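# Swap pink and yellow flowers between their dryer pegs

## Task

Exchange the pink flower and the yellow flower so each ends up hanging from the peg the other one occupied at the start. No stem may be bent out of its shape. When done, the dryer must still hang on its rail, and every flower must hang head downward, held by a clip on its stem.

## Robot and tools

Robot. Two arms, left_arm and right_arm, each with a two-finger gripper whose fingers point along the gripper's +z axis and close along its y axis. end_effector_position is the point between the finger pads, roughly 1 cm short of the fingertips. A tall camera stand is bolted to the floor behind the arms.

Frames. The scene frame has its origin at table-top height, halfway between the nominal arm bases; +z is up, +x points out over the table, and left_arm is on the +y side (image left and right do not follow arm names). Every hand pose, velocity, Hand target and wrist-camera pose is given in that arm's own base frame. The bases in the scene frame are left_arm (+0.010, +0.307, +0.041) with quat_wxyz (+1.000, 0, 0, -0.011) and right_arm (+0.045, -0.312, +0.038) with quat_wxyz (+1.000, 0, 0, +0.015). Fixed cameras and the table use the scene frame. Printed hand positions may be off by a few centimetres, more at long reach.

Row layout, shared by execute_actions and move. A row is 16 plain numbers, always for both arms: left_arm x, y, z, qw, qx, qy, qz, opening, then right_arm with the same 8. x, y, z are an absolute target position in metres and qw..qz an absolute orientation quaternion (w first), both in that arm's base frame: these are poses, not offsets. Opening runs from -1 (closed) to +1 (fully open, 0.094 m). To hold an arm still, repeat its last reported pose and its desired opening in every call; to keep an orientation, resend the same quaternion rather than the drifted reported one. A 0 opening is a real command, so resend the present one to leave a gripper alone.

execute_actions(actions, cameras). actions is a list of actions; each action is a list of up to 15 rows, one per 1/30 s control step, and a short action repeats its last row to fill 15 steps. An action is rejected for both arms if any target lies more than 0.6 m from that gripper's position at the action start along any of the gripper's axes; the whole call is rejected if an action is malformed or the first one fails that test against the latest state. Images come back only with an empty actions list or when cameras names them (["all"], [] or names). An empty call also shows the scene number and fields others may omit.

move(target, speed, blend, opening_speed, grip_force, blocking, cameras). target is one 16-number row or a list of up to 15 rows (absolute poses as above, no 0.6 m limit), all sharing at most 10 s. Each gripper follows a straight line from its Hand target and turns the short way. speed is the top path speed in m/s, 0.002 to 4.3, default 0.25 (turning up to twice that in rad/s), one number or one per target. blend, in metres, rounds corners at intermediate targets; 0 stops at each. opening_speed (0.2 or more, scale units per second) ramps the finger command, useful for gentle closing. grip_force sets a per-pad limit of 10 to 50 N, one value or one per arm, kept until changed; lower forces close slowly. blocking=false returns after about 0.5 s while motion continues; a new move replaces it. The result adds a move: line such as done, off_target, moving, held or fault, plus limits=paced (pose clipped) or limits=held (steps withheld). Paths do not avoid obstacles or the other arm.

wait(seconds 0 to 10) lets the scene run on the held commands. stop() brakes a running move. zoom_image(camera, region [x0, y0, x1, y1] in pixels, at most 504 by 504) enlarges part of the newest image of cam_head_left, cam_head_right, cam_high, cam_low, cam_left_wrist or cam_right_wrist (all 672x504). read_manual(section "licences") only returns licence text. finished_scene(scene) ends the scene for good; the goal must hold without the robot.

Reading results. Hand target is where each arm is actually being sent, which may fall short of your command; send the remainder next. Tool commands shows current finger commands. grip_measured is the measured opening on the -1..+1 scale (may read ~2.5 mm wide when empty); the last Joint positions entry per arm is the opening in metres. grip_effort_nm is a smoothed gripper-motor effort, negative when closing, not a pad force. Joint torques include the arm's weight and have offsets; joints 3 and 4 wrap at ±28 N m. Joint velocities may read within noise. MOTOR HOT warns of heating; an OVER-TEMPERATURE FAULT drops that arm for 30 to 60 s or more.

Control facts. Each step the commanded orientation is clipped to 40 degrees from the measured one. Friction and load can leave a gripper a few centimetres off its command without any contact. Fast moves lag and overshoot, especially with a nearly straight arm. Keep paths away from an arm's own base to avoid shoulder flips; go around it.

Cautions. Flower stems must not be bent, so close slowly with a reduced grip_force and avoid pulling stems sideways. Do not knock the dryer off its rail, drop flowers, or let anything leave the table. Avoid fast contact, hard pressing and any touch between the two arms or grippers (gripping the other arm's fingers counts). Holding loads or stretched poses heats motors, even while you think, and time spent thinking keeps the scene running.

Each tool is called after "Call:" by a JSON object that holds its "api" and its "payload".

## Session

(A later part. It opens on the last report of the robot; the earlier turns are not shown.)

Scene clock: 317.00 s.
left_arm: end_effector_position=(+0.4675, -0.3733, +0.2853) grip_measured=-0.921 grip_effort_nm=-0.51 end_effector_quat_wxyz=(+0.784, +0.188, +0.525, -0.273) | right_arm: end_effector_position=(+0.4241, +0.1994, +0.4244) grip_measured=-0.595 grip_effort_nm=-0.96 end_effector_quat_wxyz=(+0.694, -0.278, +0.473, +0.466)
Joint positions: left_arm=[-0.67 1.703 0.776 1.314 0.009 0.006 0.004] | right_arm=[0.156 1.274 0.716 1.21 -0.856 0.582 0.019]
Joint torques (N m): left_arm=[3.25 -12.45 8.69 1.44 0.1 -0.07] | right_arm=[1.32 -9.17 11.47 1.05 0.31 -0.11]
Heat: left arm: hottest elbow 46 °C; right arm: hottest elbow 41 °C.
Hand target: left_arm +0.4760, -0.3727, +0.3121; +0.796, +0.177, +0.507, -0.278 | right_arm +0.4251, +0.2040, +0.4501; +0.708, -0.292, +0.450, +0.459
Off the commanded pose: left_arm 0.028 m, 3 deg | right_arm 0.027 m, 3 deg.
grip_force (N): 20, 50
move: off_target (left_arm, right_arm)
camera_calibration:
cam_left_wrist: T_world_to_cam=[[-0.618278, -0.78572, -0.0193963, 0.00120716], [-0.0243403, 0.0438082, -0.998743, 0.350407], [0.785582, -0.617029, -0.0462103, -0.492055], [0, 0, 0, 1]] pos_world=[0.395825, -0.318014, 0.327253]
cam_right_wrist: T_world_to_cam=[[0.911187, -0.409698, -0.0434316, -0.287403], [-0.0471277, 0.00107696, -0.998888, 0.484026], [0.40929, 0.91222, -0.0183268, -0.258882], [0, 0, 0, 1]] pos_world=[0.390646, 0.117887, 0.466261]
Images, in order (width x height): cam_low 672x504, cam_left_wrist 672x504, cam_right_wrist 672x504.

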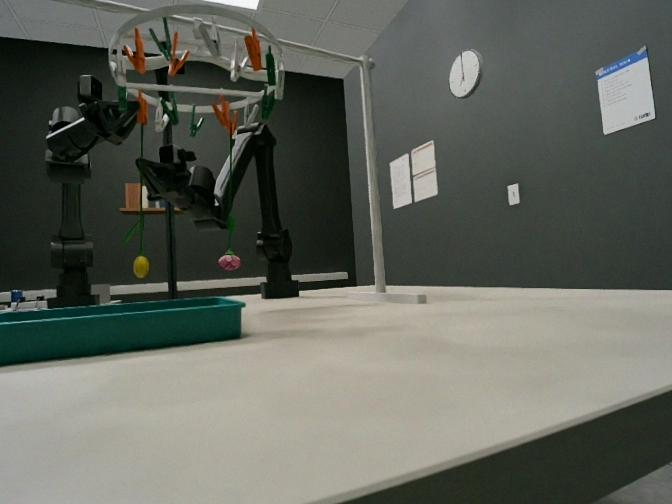

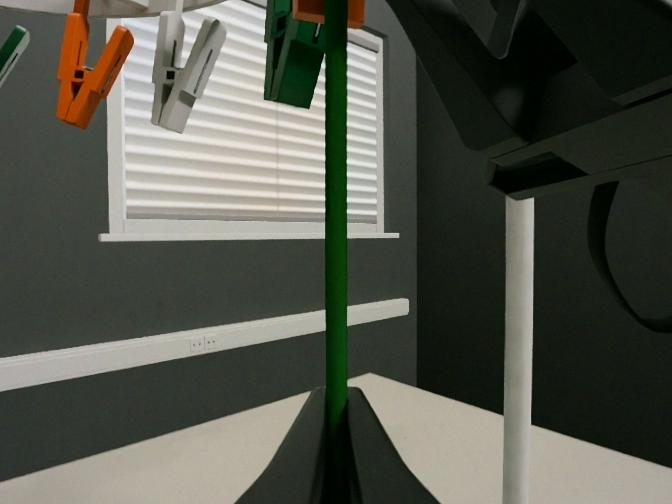

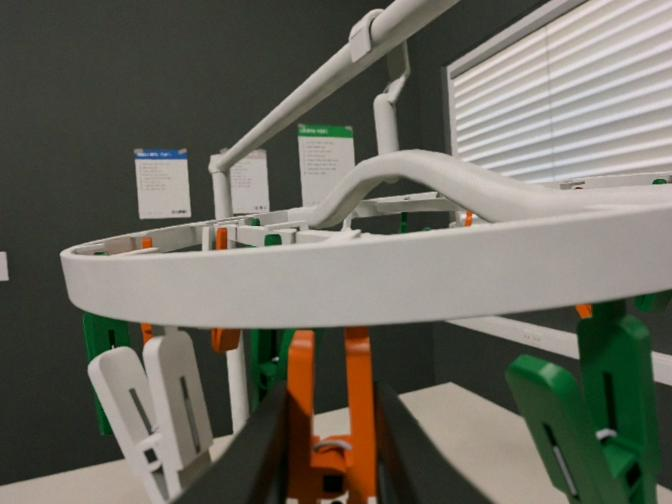

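Call:
{"api": "move", "payload": {"target": [0.4772, -0.3737, 0.268, 0.7977, 0.1775, 0.5082, -0.2786, -1.0, 0.4265, 0.2047, 0.4506, 0.7074, -0.2926, 0.4506, 0.4593, -0.7], "speed": 0.06, "cameras": ["cam_left_wrist", "cam_right_wrist", "cam_low"]}}

Scene clock: 329.83 s.
left_arm: end_effector_position=(+0.4692, -0.3747, +0.2608) grip_measured=-0.921 grip_effort_nm=-0.51 end_effector_quat_wxyz=(+0.788, +0.186, +0.518, -0.275) | right_arm: end_effector_position=(+0.4238, +0.1993, +0.4248) grip_measured=-0.601 grip_effort_nm=-1.03 end_effector_quat_wxyz=(+0.694, -0.279, +0.472, +0.466)
Joint positions: left_arm=[-0.67 1.784 0.776 1.413 0.009 0.006 0.004] | right_arm=[0.156 1.273 0.716 1.21 -0.856 0.582 0.019]
Joint torques (N m): left_arm=[3.37 -10.64 6.98 2.62 0.09 -0.07] | right_arm=[1.26 -9.05 11.48 1.01 0.32 -0.11]
Heat: left arm: hottest elbow 46 °C; right arm: hottest elbow 43 °C.
Hand target: left_arm +0.4770, -0.3734, +0.2679; +0.796, +0.177, +0.507, -0.278 | right_arm +0.4251, +0.2040, +0.4502; +0.708, -0.292, +0.450, +0.459
Off the commanded pose: left_arm 0.011 m, 2 deg | right_arm 0.027 m, 3 deg.
grip_force (N): 20, 50
move: off_target (left_arm, right_arm)
camera_calibration:
cam_left_wrist: T_world_to_cam=[[-0.618013, -0.785929, -0.0193831, 0.000499163], [-0.01115, 0.0334151, -0.999379, 0.316118], [0.786089, -0.617413, -0.0294141, -0.500073], [0, 0, 0, 1]] pos_world=[0.396935, -0.318922, 0.301223]
cam_right_wrist: T_world_to_cam=[[0.911227, -0.409682, -0.0427406, -0.287497], [-0.0463372, 0.00114955, -0.998925, 0.484013], [0.409291, 0.912228, -0.017936, -0.258846], [0, 0, 0, 1]] pos_world=[0.390346, 0.117787, 0.466562]
Images, in order (width x height): cam_low 672x504, cam_left_wrist 672x504, cam_right_wrist 672x504.

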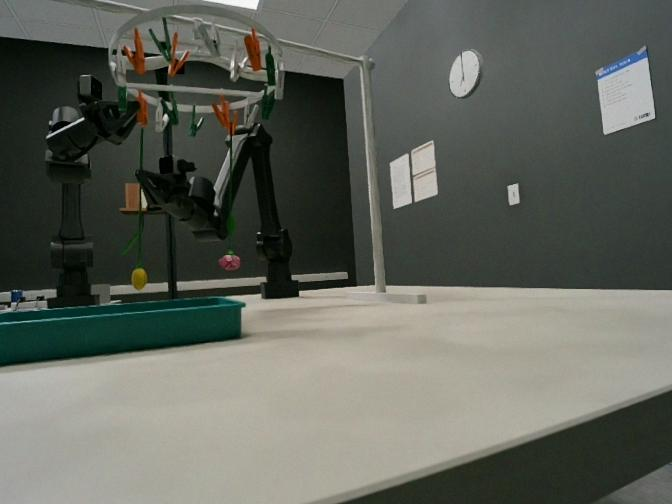

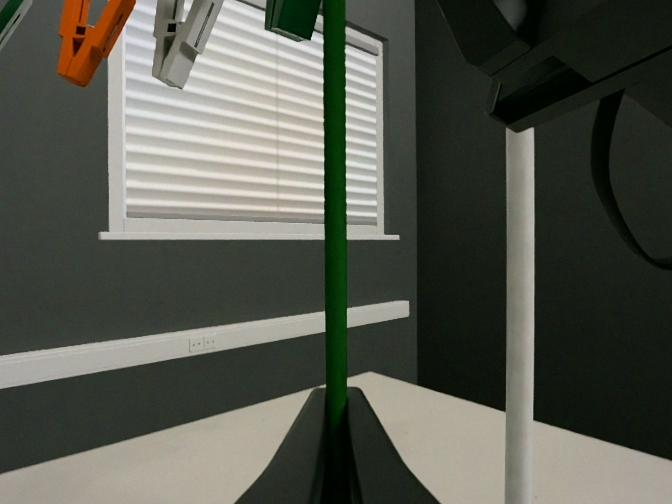

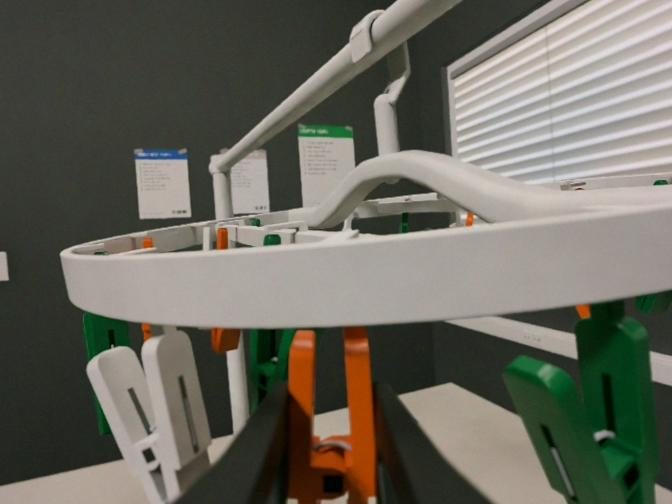

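Call:
{"api": "zoom_image", "payload": {"camera": "cam_low", "region": [100, 70, 200, 190]}}

Call:
{"api": "zoom_image", "payload": {"camera": "cam_left_wrist", "region": [280, 0, 400, 80]}}

Scaled by 4.200 from the camera's 672x504 image, which has a finer 960x720 frame.

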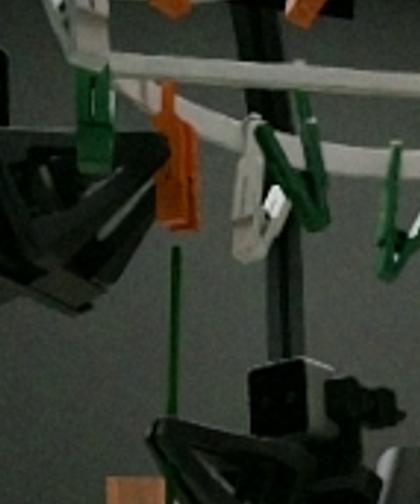

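Scaled by 4.200 from the camera's 672x504 image, which has a finer 960x720 frame.

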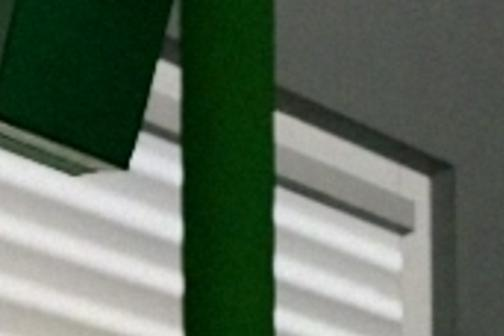

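Call:
{"api": "move", "payload": {"target": [[0.445, -0.353, 0.238, 0.7977, 0.1775, 0.5082, -0.2786, -1.0, 0.4265, 0.2047, 0.4506, 0.7074, -0.2926, 0.4506, 0.4593, -0.1], [0.25, -0.2517, 0.205, 0.7977, 0.1775, 0.5082, -0.2786, -1.0, 0.38, 0.105, 0.4, 0.7074, -0.2926, 0.4506, 0.4593, -0.1], [0.25, -0.2517, 0.125, 0.18, 0.3252, 0.9262, -0.0632, -1.0, 0.36, 0.08, 0.39, 0.7074, -0.2926, 0.4506, 0.4593, -0.1]], "speed": 0.2, "opening_speed": 1.0, "blend": [0.02, 0.02, 0], "cameras": ["all"]}}

Scene clock: 404.90 s.
left_arm: end_effector_position=(+0.2346, -0.2398, +0.1057) grip_measured=-0.921 grip_effort_nm=-0.51 end_effector_quat_wxyz=(+0.167, +0.336, +0.926, -0.055) | right_arm: end_effector_position=(+0.3640, +0.0833, +0.3922) grip_measured=-0.101 grip_effort_nm=0.07 end_effector_quat_wxyz=(+0.705, -0.281, +0.492, +0.427)
Joint positions: left_arm=[-0.823 1.079 0.653 -0.796 -0.054 -0.118 0.004] | right_arm=[-0.202 1.19 0.526 1.569 -1.098 0.874 0.042]
Joint torques (N m): left_arm=[3.31 -3.84 11.64 0.73 0.11 -0.05] | right_arm=[-0.03 -6.12 5.93 1.35 0.4 0.18]
Heat: left arm: hottest elbow 44 °C; right arm: hottest elbow 46 °C.
Hand target: left_arm +0.2494, -0.2510, +0.1252; +0.180, +0.325, +0.926, -0.063 | right_arm +0.3601, +0.0808, +0.3903; +0.704, -0.277, +0.494, +0.428
Off the commanded pose: left_arm 0.027 m, 2 deg | right_arm 0.006 m, 6 deg.
joint sent to its limit (right arm) — joint 4 (wrist pitch), upper limit. The joint targets are off in orientation, not in position.
grip_force (N): 20, 50
move: off_target (left_arm, right_arm); blend cut to 0 m at target 1
camera_calibration:
cam_left_wrist: T_world_to_cam=[[-0.647929, -0.761435, -0.0201086, -0.0285007], [-0.760093, 0.644621, 0.0819955, 0.362013], [-0.0494718, 0.0684117, -0.99643, 0.225759], [0, 0, 0, 1]] pos_world=[0.267866, -0.270507, 0.194696]
cam_right_wrist: T_world_to_cam=[[0.879362, -0.475939, -0.0143128, -0.275937], [-0.042133, -0.0478347, -0.997966, 0.450972], [0.474286, 0.878176, -0.0621167, -0.132617], [0, 0, 0, 1]] pos_world=[0.324547, 0.00670393, 0.437868]

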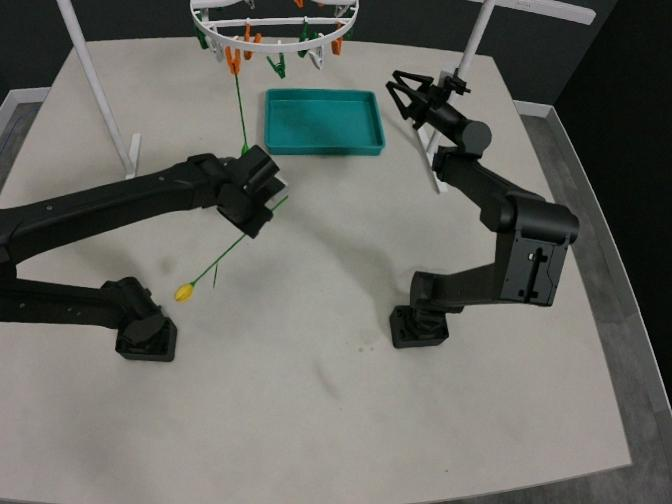

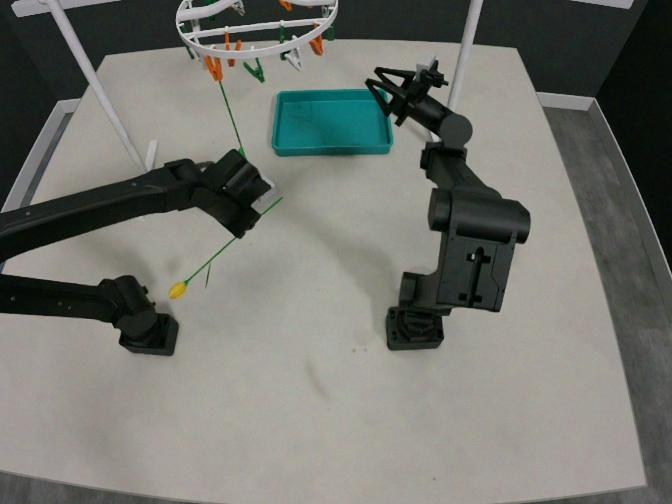

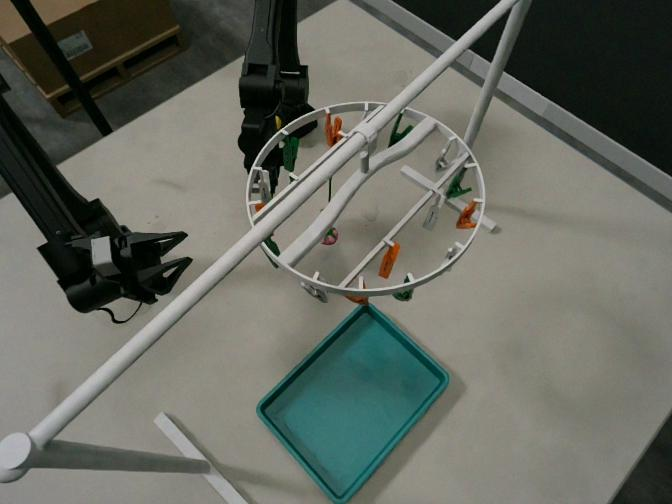

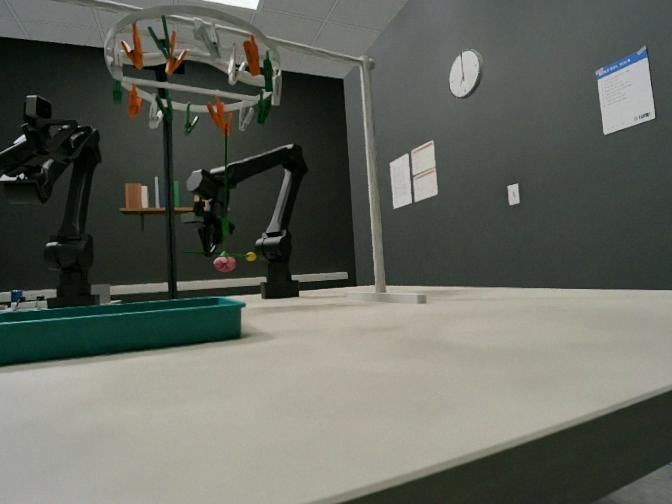

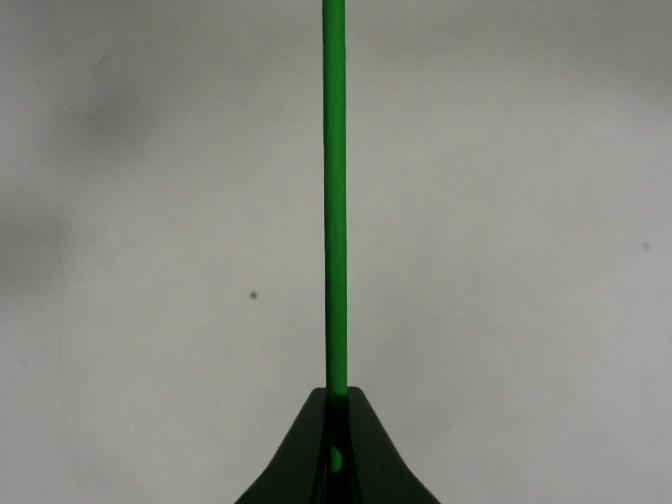

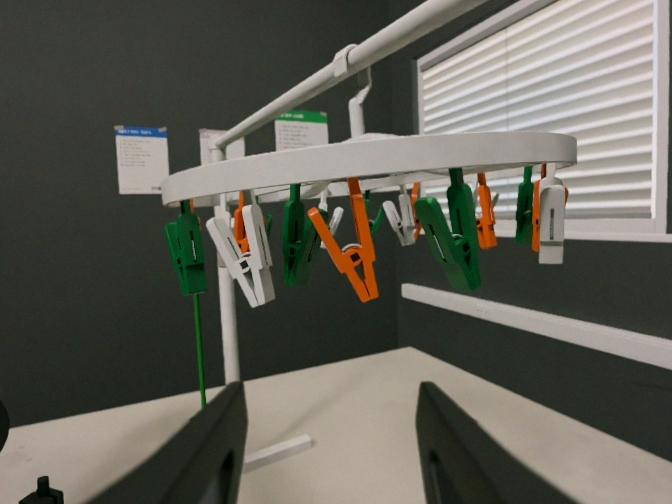

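Call:
{"api": "move", "payload": {"target": [0.25, -0.2517, 0.003, 0.2002, 0.3237, 0.922, -0.0703, -1.0, 0.36, 0.08, 0.39, 0.7074, -0.2926, 0.4506, 0.4593, -0.1], "speed": 0.12, "cameras": ["cam_head_left", "cam_left_wrist", "cam_low"]}}

Scene clock: 412.60 s.
left_arm: end_effector_position=(+0.2454, -0.2511, +0.0047) grip_measured=-0.921 grip_effort_nm=-0.51 end_effector_quat_wxyz=(+0.197, +0.332, +0.920, -0.070) | right_arm: end_effector_position=(+0.3640, +0.0833, +0.3922) grip_measured=-0.101 grip_effort_nm=0.08 end_effector_quat_wxyz=(+0.705, -0.281, +0.492, +0.427)
Joint positions: left_arm=[-0.823 1.321 0.486 -0.319 -0.055 -0.118 0.004] | right_arm=[-0.202 1.19 0.526 1.569 -1.098 0.874 0.042]
Joint torques (N m): left_arm=[3.08 -4.95 6.13 1.8 -0.1 -0.07] | right_arm=[-0.09 -6.12 5.93 1.31 0.4 0.19]
Heat: left arm: hottest elbow 45 °C; right arm: hottest elbow 45 °C.
Hand target: left_arm +0.2499, -0.2517, +0.0031; +0.200, +0.324, +0.922, -0.070 | right_arm +0.3601, +0.0808, +0.3903; +0.704, -0.277, +0.494, +0.428
Off the commanded pose: left_arm 0.005 m, 1 deg | right_arm 0.006 m, 6 deg.
joint sent to its limit (right arm) — joint 4 (wrist pitch), upper limit. The joint targets are off in orientation, not in position.
grip_force (N): 20, 50
move: off_target (right_arm)
camera_calibration:
cam_left_wrist: T_world_to_cam=[[-0.646554, -0.762762, -0.012767, -0.032892], [-0.762866, 0.646417, 0.0134478, 0.38728], [-0.0020046, 0.0184342, -0.999828, 0.102299], [0, 0, 0, 1]] pos_world=[0.274381, -0.277319, 0.0966535]
Images, in order (width x height): cam_head_left 672x504, cam_low 672x504, cam_left_wrist 672x504.

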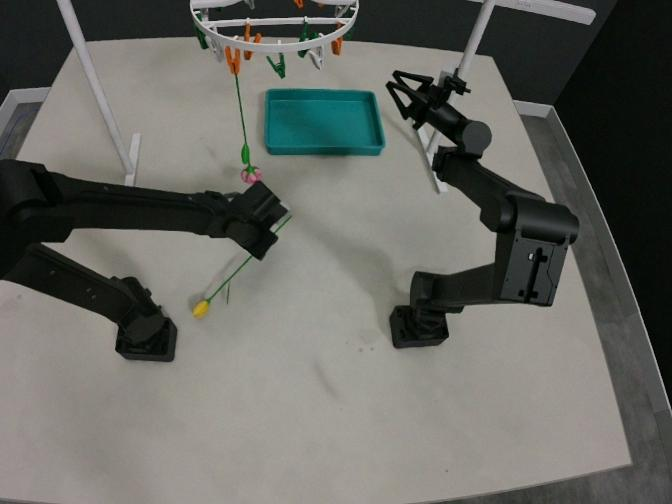

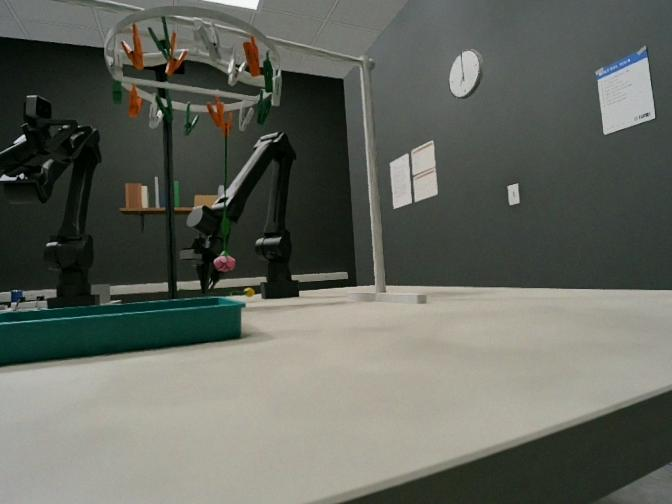

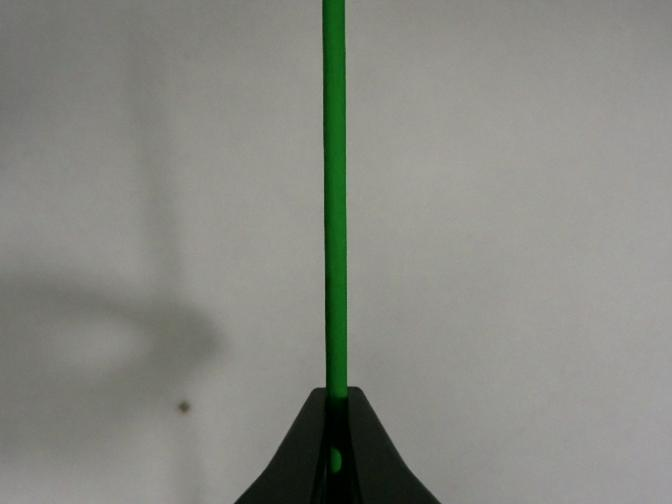

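Call:
{"api": "move", "payload": {"target": [0.25, -0.2517, -0.026, 0.1921, 0.3243, 0.9237, -0.0675, -1.0, 0.36, 0.08, 0.39, 0.7074, -0.2926, 0.4506, 0.4593, -0.1], "speed": 0.04, "cameras": ["cam_head_left", "cam_left_wrist", "cam_low"]}}

Scene clock: 423.77 s.
left_arm: end_effector_position=(+0.2472, -0.2531, -0.0223) grip_measured=-0.921 grip_effort_nm=-0.51 end_effector_quat_wxyz=(+0.192, +0.333, +0.921, -0.067) | right_arm: end_effector_position=(+0.3640, +0.0833, +0.3922) grip_measured=-0.101 grip_effort_nm=0.08 end_effector_quat_wxyz=(+0.705, -0.281, +0.492, +0.427)
Joint positions: left_arm=[-0.823 1.421 0.475 -0.22 -0.055 -0.118 0.004] | right_arm=[-0.202 1.19 0.526 1.569 -1.098 0.874 0.042]
Joint torques (N m): left_arm=[3.14 -5.48 5.11 1.91 0 -0.06] | right_arm=[-0.15 -6.01 5.96 1.32 0.39 0.2]
Heat: left arm: hottest elbow 44 °C; right arm: hottest elbow 43 °C.
Hand target: left_arm +0.2499, -0.2517, -0.0259; +0.192, +0.324, +0.924, -0.067 | right_arm +0.3601, +0.0808, +0.3903; +0.704, -0.277, +0.494, +0.428
Off the commanded pose: left_arm 0.005 m, 1 deg | right_arm 0.006 m, 6 deg.
joint sent to its limit (right arm) — joint 4 (wrist pitch), upper limit. The joint targets are off in orientation, not in position.
grip_force (N): 20, 50
move: off_target (right_arm)
camera_calibration:
cam_left_wrist: T_world_to_cam=[[-0.646672, -0.762635, -0.0142883, -0.033593], [-0.762696, 0.646239, 0.0258795, 0.390435], [-0.010503, 0.0276332, -0.999563, 0.0796808], [0, 0, 0, 1]] pos_world=[0.276896, -0.280135, 0.0690617]
Images, in order (width x height): cam_head_left 672x504, cam_low 672x504, cam_left_wrist 672x504.

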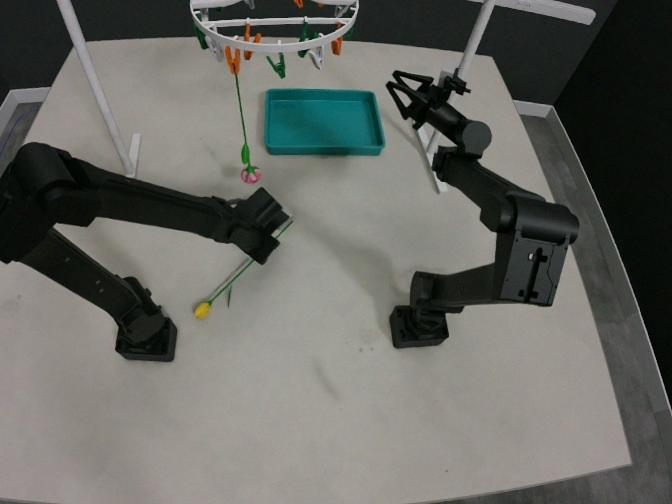

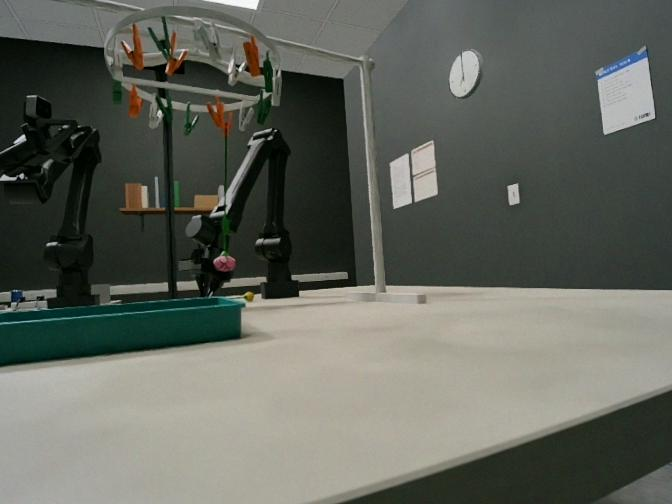

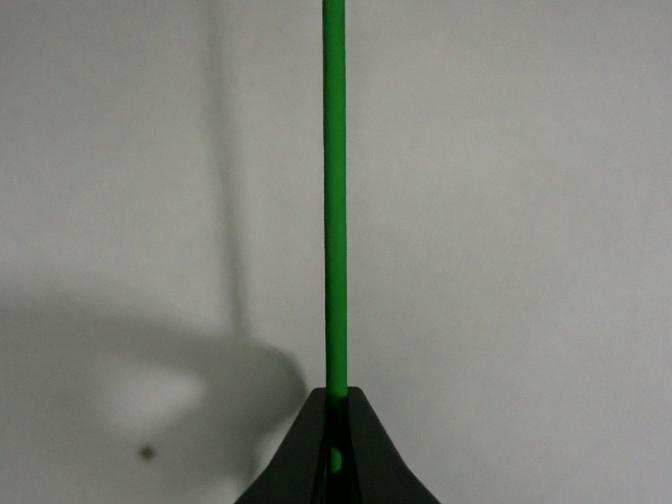

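Call:
{"api": "move", "payload": {"target": [[0.25, -0.2517, -0.0295, 0.1921, 0.3243, 0.9237, -0.0675, -1.0, 0.36, 0.08, 0.39, 0.7074, -0.2926, 0.4506, 0.4593, -0.1], [0.25, -0.2517, -0.0295, 0.1921, 0.3243, 0.9237, -0.0675, -0.4, 0.36, 0.08, 0.39, 0.7074, -0.2926, 0.4506, 0.4593, -0.1]], "speed": 0.04, "opening_speed": 0.4, "cameras": ["cam_head_left", "cam_left_wrist", "cam_head_right"]}}

Scene clock: 431.43 s.
left_arm: end_effector_position=(+0.2472, -0.2531, -0.0259) grip_measured=-0.402 grip_effort_nm=0.06 end_effector_quat_wxyz=(+0.192, +0.333, +0.921, -0.067) | right_arm: end_effector_position=(+0.3640, +0.0833, +0.3922) grip_measured=-0.101 grip_effort_nm=0.08 end_effector_quat_wxyz=(+0.705, -0.281, +0.492, +0.427)
Joint positions: left_arm=[-0.823 1.433 0.472 -0.204 -0.055 -0.118 0.028] | right_arm=[-0.202 1.19 0.526 1.569 -1.098 0.874 0.042]
Joint torques (N m): left_arm=[3.08 -5.54 5.04 1.92 0.01 -0.06] | right_arm=[-0.26 -6.01 5.93 1.25 0.39 0.19]
Heat: left arm: hottest elbow 44 °C; right arm: hottest elbow 42 °C.
Hand target: left_arm +0.2499, -0.2517, -0.0293; +0.192, +0.324, +0.924, -0.068 | right_arm +0.3601, +0.0808, +0.3903; +0.704, -0.277, +0.494, +0.428
Off the commanded pose: left_arm 0.005 m, 1 deg | right_arm 0.006 m, 6 deg.
joint sent to its limit (right arm) — joint 4 (wrist pitch), upper limit. The joint targets are off in orientation, not in position.
grip_force (N): 20, 50
move: off_target (right_arm)
camera_calibration:
cam_left_wrist: T_world_to_cam=[[-0.646618, -0.762682, -0.0141899, -0.0336142], [-0.762744, 0.646196, 0.0255326, 0.390628], [-0.0103038, 0.0273331, -0.999573, 0.0759447], [0, 0, 0, 1]] pos_world=[0.276996, -0.280135, 0.0654616]
Images, in order (width x height): cam_head_left 672x504, cam_head_right 672x504, cam_left_wrist 672x504.

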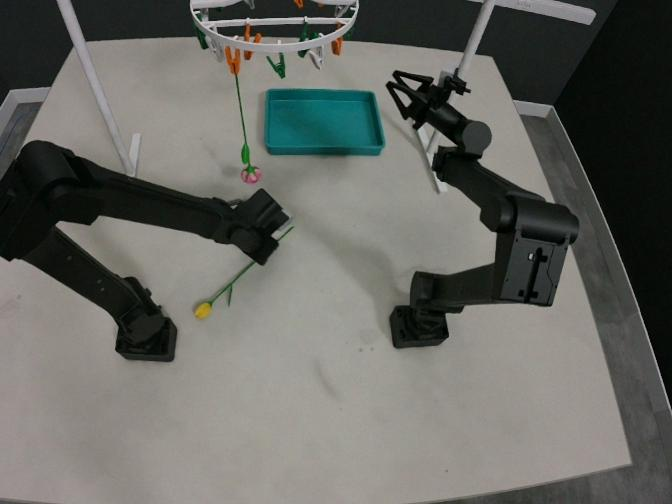

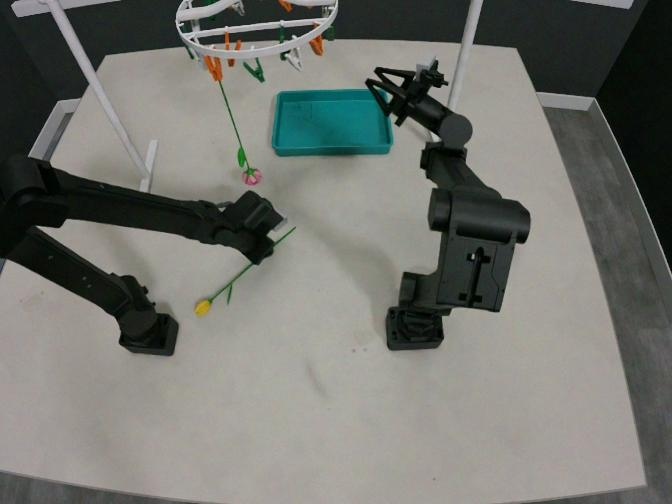

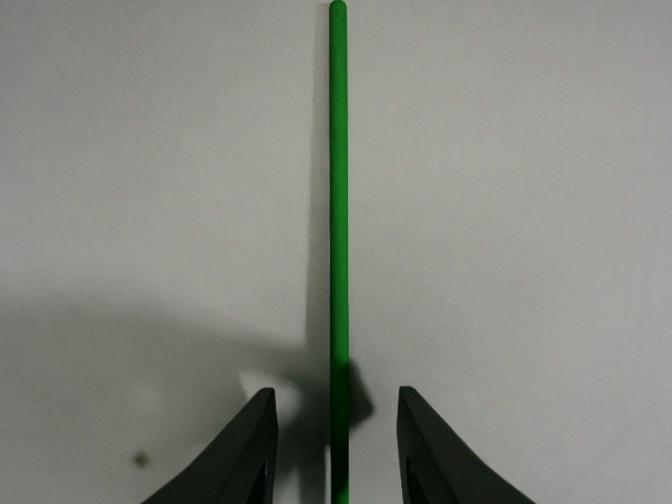

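Call:
{"api": "move", "payload": {"target": [[0.25, -0.2517, 0.1, 0.1921, 0.3243, 0.9237, -0.0675, -0.4, 0.36, 0.08, 0.39, 0.7074, -0.2926, 0.4506, 0.4593, -0.1], [0.22, -0.1, 0.23, 0.7034, 0.2966, 0.4568, -0.4568, -0.1, 0.26, 0.2, 0.36, 0.7913, -0.1484, 0.554, 0.212, -0.1], [0.38, -0.095, 0.28, 0.7034, 0.2966, 0.4568, -0.4568, -0.1, 0.292, 0.417, 0.385, 0.8404, 0.0454, 0.5354, -0.0713, -0.1]], "speed": [0.1, 0.25, 0.25], "blend": [0, 0.03, 0], "cameras": ["all"]}}

Scene clock: 467.53 s.
left_arm: end_effector_position=(+0.2227, -0.1218, +0.2092) grip_measured=-0.402 grip_effort_nm=0.05 end_effector_quat_wxyz=(+0.628, +0.337, +0.600, -0.364) | right_arm: end_effector_position=(+0.2679, +0.1915, +0.3690) grip_measured=-0.101 grip_effort_nm=0.08 end_effector_quat_wxyz=(+0.789, -0.148, +0.550, +0.229)
Joint positions: left_arm=[0.207 0.584 0.009 0.737 1.239 -0.168 0.028] | right_arm=[0.697 0.527 0.267 0.623 0.142 -0.033 0.042]
Joint torques (N m): left_arm=[1.79 0.67 7.6 1.2 -0.16 0.17] | right_arm=[1.38 2.49 8.12 1.98 0.05 -0.13]
Heat: left arm: hottest elbow 43 °C; right arm: hottest elbow 39 °C.
Hand target: left_arm +0.2215, -0.1240, +0.2099; +0.628, +0.342, +0.597, -0.363 | right_arm +0.2656, +0.1934, +0.3617; +0.788, -0.156, +0.552, +0.225
Tool commands: left_gripper/opening=-0.4 right_gripper/opening=-0.1
Off the commanded pose: left_arm 0.175 m, 22 deg | right_arm 0.227 m, 42 deg.
grip_force (N): 20, 50
move: held (left_arm; a check stopped the path), off_target (right_arm; braked when a check withheld steps of left_arm); path passed 1 of 3 targets; target 2's new opening was not sent; limits=held
pose unreachable (left arm): on one or more control steps of this call, first in action 0 (counted from 0), this arm could not follow its commanded pose, so it was not sent that pose on those steps. It may still have moved: this result reports where it is.
cause: moving toward the commanded pose would bring two parts of the arm too close to each other (its shoulder (the part past joint 1) and its forearm (the part past joint 3), with joints 2 (shoulder) and 3 (elbow) between them, 3 mm apart when it was first held).
camera_calibration:
cam_left_wrist: T_world_to_cam=[[-0.857969, -0.513701, 0.000912029, 0.12821], [-0.192257, 0.319455, -0.927893, 0.31365], [0.476368, -0.796279, -0.372845, -0.0327611], [0, 0, 0, 1]] pos_world=[0.185908, -0.0604225, 0.278702]
cam_right_wrist: T_world_to_cam=[[0.526602, -0.850068, -0.00867363, 0.0238511], [-0.0633806, -0.0290846, -0.997566, 0.430879], [0.847746, 0.52587, -0.0691938, -0.213416], [0, 0, 0, 1]] pos_world=[0.195672, 0.145036, 0.41527]

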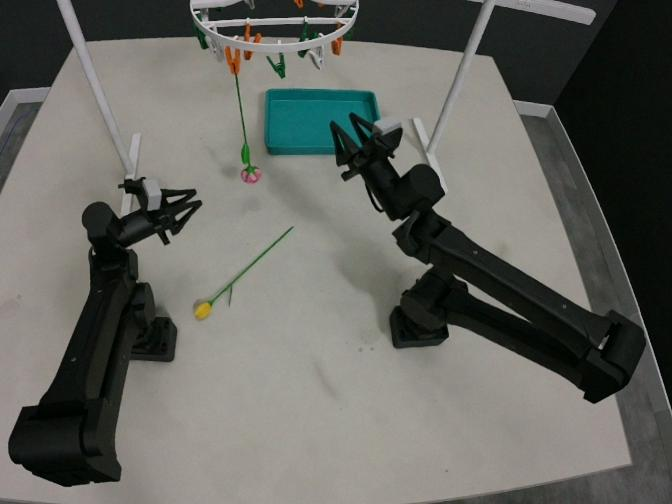

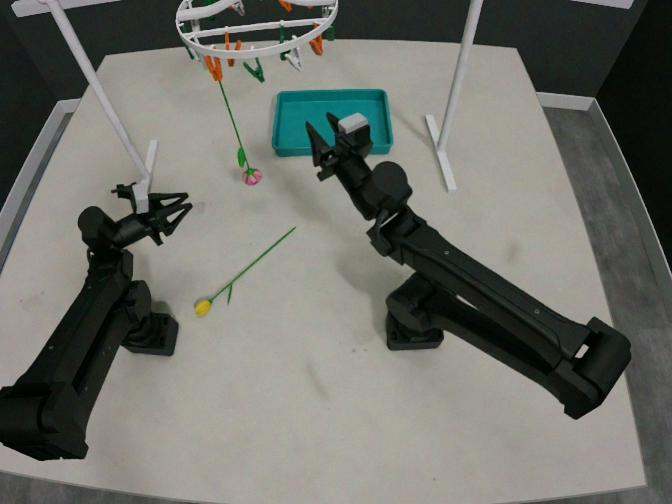

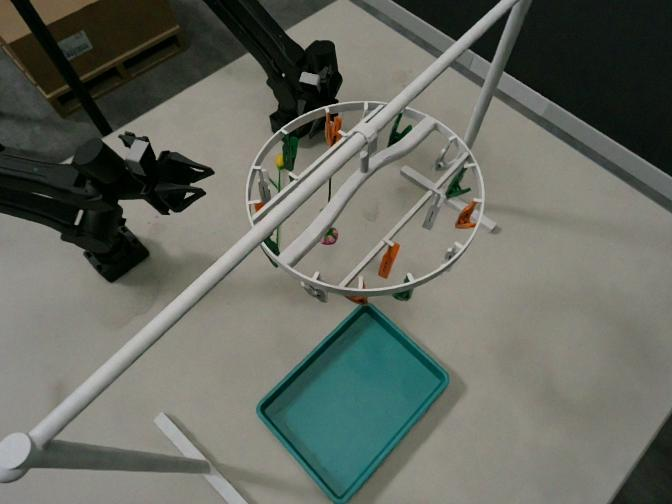

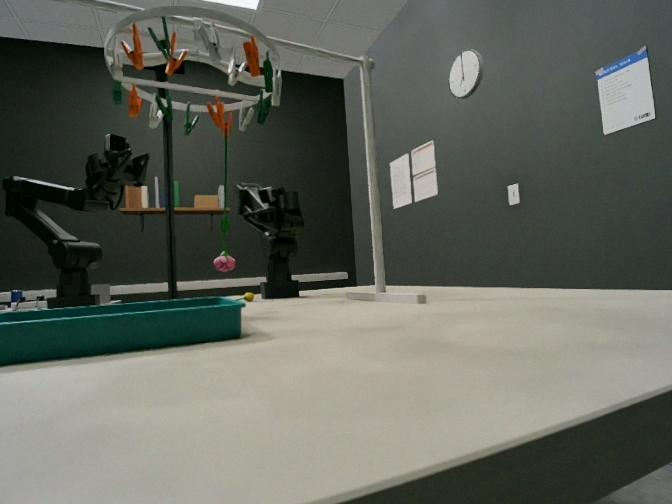

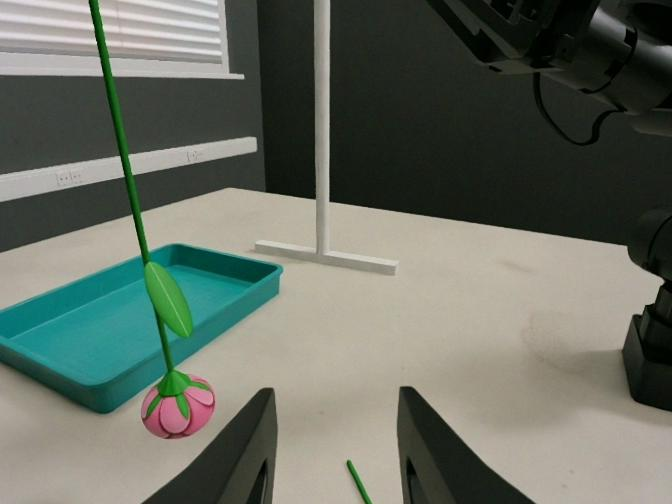

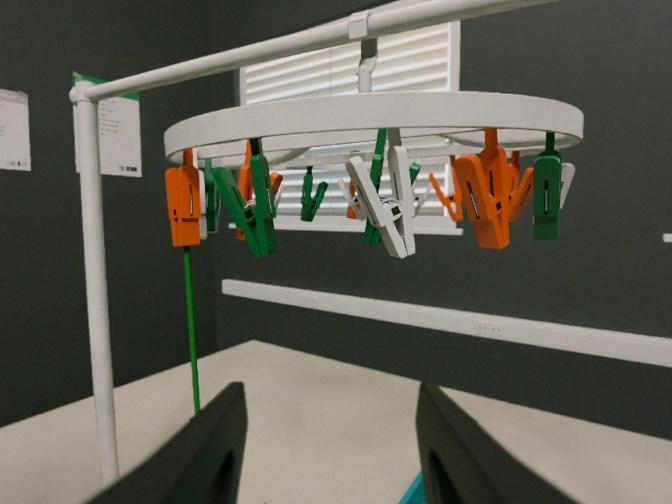

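Call:
{"api": "move", "payload": {"target": [0.362, -0.107, 0.28, 0.7034, 0.2966, 0.4568, -0.4568, -0.1, 0.278, 0.415, 0.38, 0.8404, 0.0454, 0.5354, -0.0713, -0.1], "speed": 0.2, "cameras": ["all"]}}

Scene clock: 480.53 s.
left_arm: end_effector_position=(+0.3530, -0.1052, +0.2699) grip_measured=-0.102 grip_effort_nm=0.05 end_effector_quat_wxyz=(+0.670, +0.288, +0.551, -0.405) | right_arm: end_effector_position=(+0.2783, +0.4040, +0.3686) grip_measured=-0.101 grip_effort_nm=0.08 end_effector_quat_wxyz=(+0.803, -0.023, +0.595, -0.034)
Joint positions: left_arm=[0.15 1.336 0.331 1.549 1.117 -0.561 0.042] | right_arm=[1.302 1.548 0.84 1.568 1.177 -0.902 0.042]
Joint torques (N m): left_arm=[1.79 -4.01 7.46 2 -0.34 -0.05] | right_arm=[1.2 -11.05 10.03 1.42 -0.43 -0.12]
Heat: left arm: hottest elbow 43 °C; right arm: hottest elbow 39 °C.
Hand target: left_arm +0.3614, -0.1073, +0.2803; +0.677, +0.297, +0.539, -0.405 | right_arm +0.2780, +0.4144, +0.3800; +0.806, -0.013, +0.592, -0.027
Off the commanded pose: left_arm 0.014 m, 13 deg | right_arm 0.016 m, 12 deg.
joint sent to its limit (left arm) — joint 4 (wrist pitch), upper limit. The joint targets are off in orientation, not in position.
joint sent to its limit (right arm) — joint 4 (wrist pitch), upper limit. The joint targets are off in orientation, not in position.
grip_force (N): 20, 50
move: off_target (left_arm, right_arm)
camera_calibration:
cam_left_wrist: T_world_to_cam=[[-0.85701, -0.512965, 0.048993, 0.235265], [-0.145901, 0.150367, -0.977805, 0.369064], [0.494213, -0.845137, -0.203708, -0.11603], [0, 0, 0, 1]] pos_world=[0.312815, -0.0328733, 0.32571]
cam_right_wrist: T_world_to_cam=[[-0.0245717, -0.995813, 0.0880537, 0.375621], [-0.13464, -0.0839813, -0.987329, 0.475663], [0.99059, -0.0361159, -0.132013, -0.123625], [0, 0, 0, 1]] pos_world=[0.195735, 0.40953, 0.420241]

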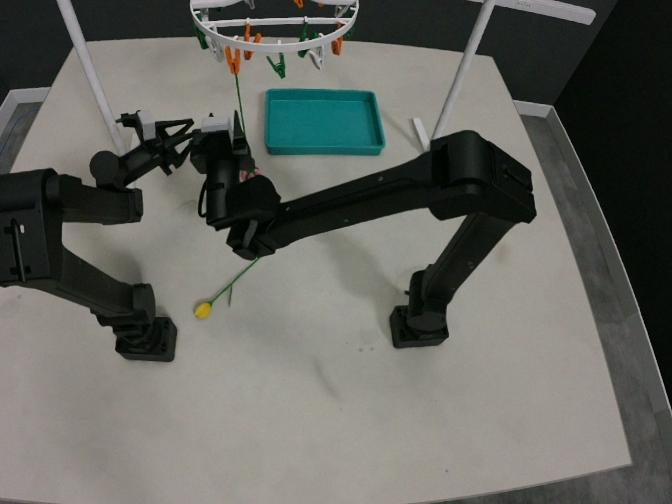

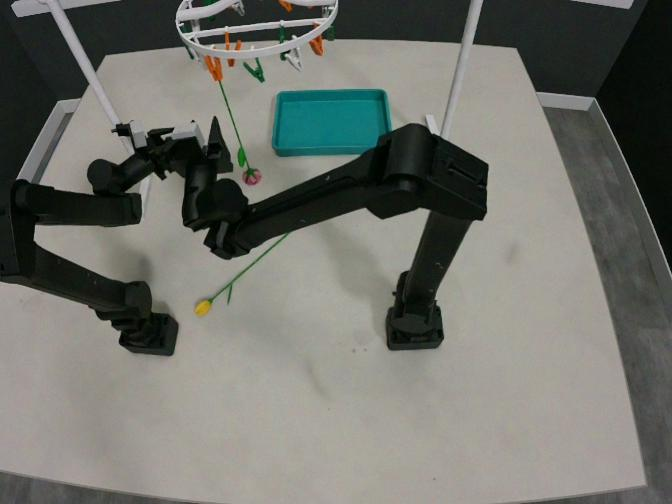

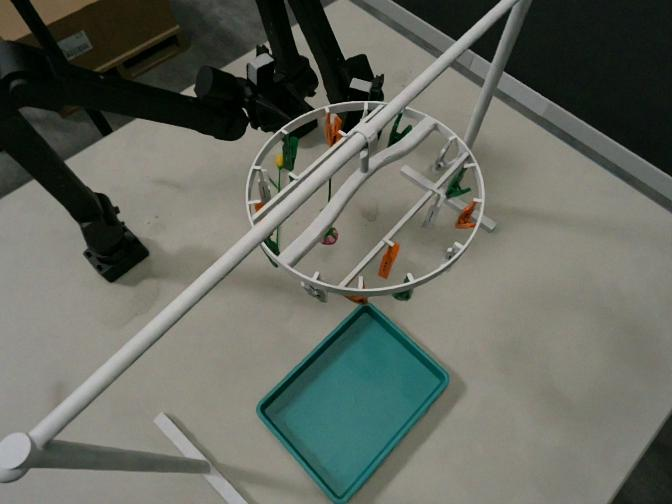

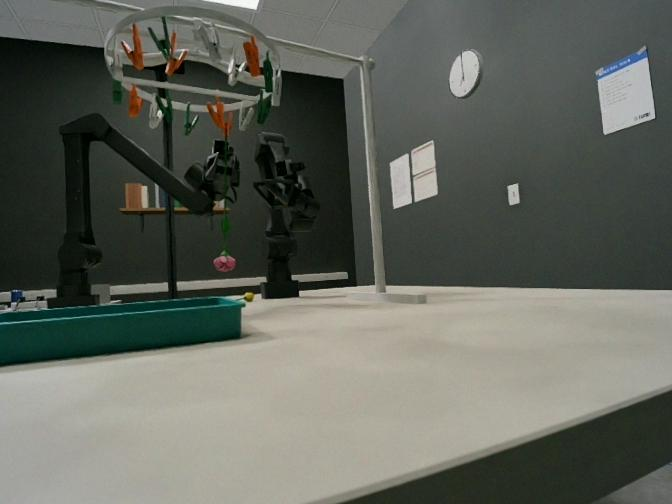

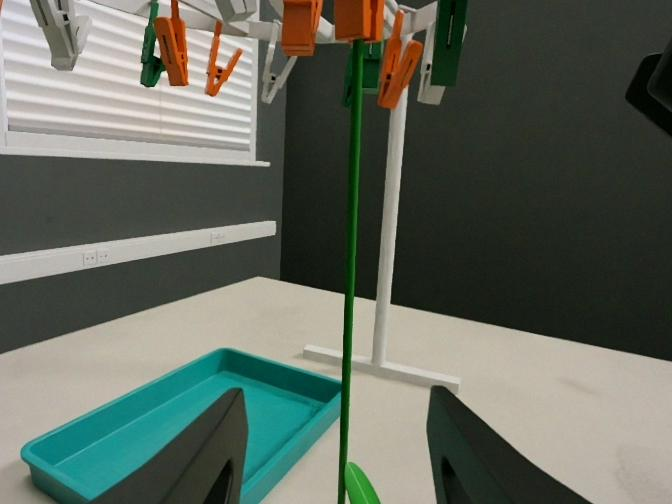

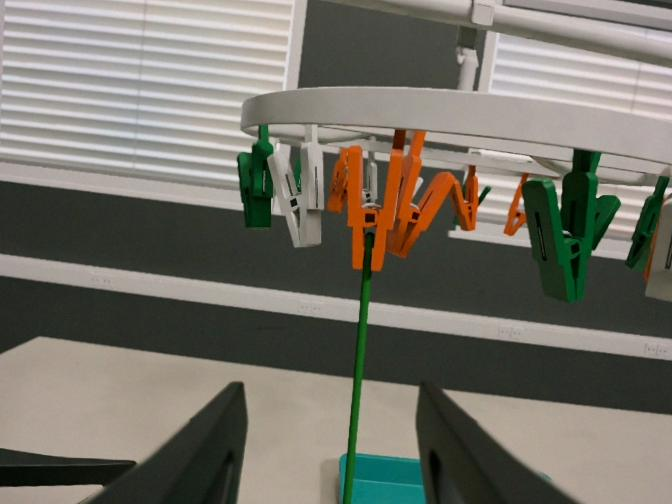

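Call:
{"api": "zoom_image", "payload": {"camera": "cam_right_wrist", "region": [280, 100, 480, 300]}}

Call:
{"api": "zoom_image", "payload": {"camera": "cam_left_wrist", "region": [280, 0, 440, 120]}}

Scaled by 2.520 from the camera's 672x504 image, which has a finer 960x720 frame.

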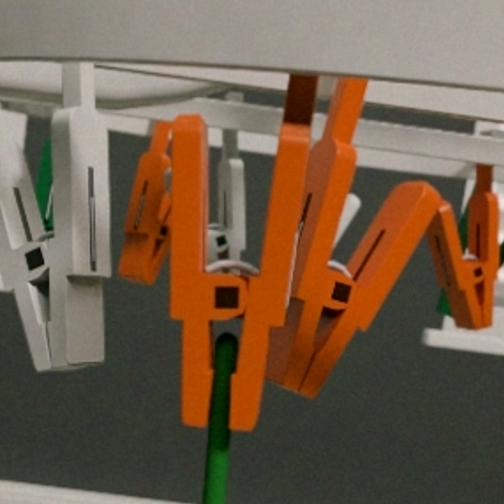

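Scaled by 3.150 from the camera's 672x504 image, which has a finer 960x720 frame.

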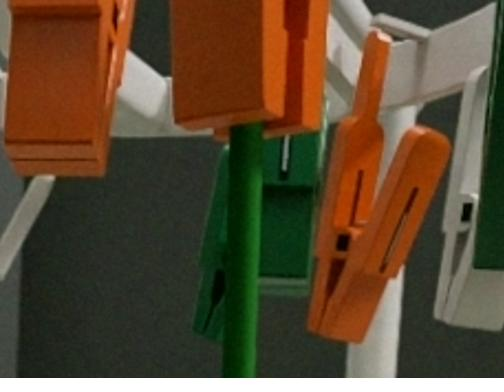

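Call:
{"api": "move", "payload": {"target": [0.3985, -0.1755, 0.285, 0.7034, 0.2966, 0.4568, -0.4568, -0.1, 0.3475, 0.4057, 0.427, 0.8404, 0.0454, 0.5354, -0.0713, -0.1], "speed": 0.1, "cameras": ["cam_left_wrist", "cam_right_wrist"]}}

Scene clock: 515.47 s.
left_arm: end_effector_position=(+0.3898, -0.1717, +0.2751) grip_measured=-0.102 grip_effort_nm=0.05 end_effector_quat_wxyz=(+0.675, +0.290, +0.519, -0.437) | right_arm: end_effector_position=(+0.3411, +0.3999, +0.4149) grip_measured=-0.101 grip_effort_nm=0.08 end_effector_quat_wxyz=(+0.830, +0.019, +0.554, -0.063)
Joint positions: left_arm=[-0.078 1.47 0.442 1.549 0.94 -0.5 0.042] | right_arm=[1.161 1.597 0.984 1.568 1.079 -0.936 0.042]
Joint torques (N m): left_arm=[1.96 -5.71 7.43 2.14 -0.3 0.18] | right_arm=[-0.15 -12.45 10.65 1.33 -0.56 -0.14]
Heat: left arm: hottest elbow 45 °C; right arm: hottest elbow 40 °C.
Hand target: left_arm +0.3979, -0.1757, +0.2853; +0.687, +0.301, +0.502, -0.431 | right_arm +0.3473, +0.4049, +0.4269; +0.834, +0.032, +0.548, -0.062
Off the commanded pose: left_arm 0.014 m, 8 deg | right_arm 0.015 m, 4 deg.
joint sent to its limit (left arm) — joint 4 (wrist pitch), upper limit. The joint targets are off in orientation, not in position.
joint sent to its limit (right arm) — joint 4 (wrist pitch), upper limit. The joint targets still meet the commanded pose.
grip_force (N): 20, 50
move: off_target (left_arm, right_arm)
camera_calibration:
cam_left_wrist: T_world_to_cam=[[-0.887498, -0.458047, 0.0504032, 0.25341], [-0.106616, 0.0976934, -0.989489, 0.368301], [0.448309, -0.883543, -0.135538, -0.19681], [0, 0, 0, 1]] pos_world=[0.352399, -0.0937974, 0.324982]
cam_right_wrist: T_world_to_cam=[[-0.122734, -0.991243, 0.0487287, 0.416976], [-0.0380282, -0.0443666, -0.998291, 0.48522], [0.991711, -0.124378, -0.0322498, -0.186404], [0, 0, 0, 1]] pos_world=[0.254488, 0.411668, 0.458061]
Images, in order (width x height): cam_left_wrist 672x504, cam_right_wrist 672x504.

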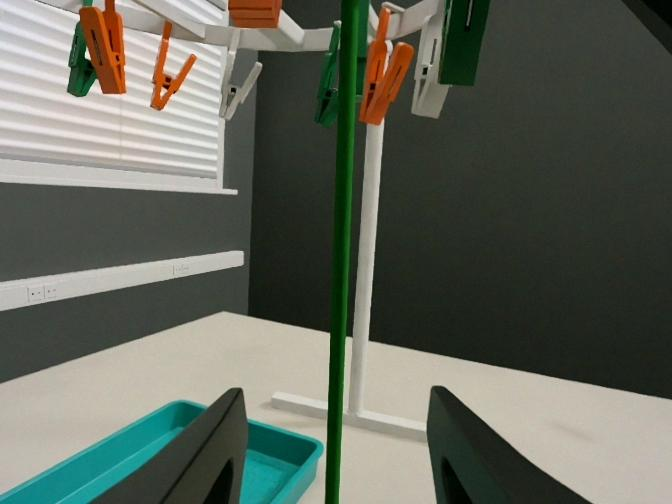

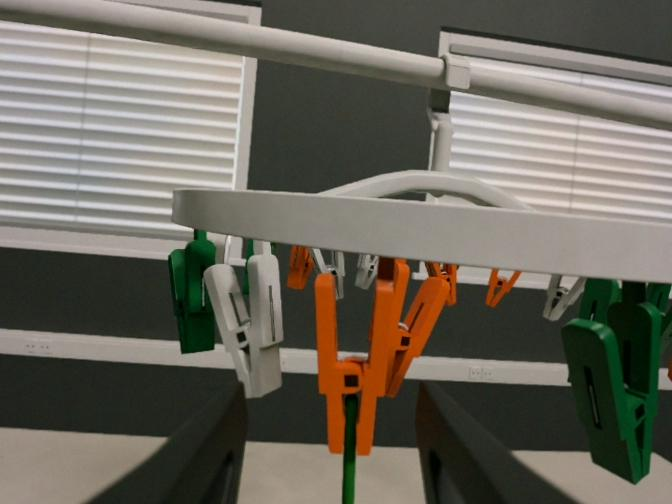

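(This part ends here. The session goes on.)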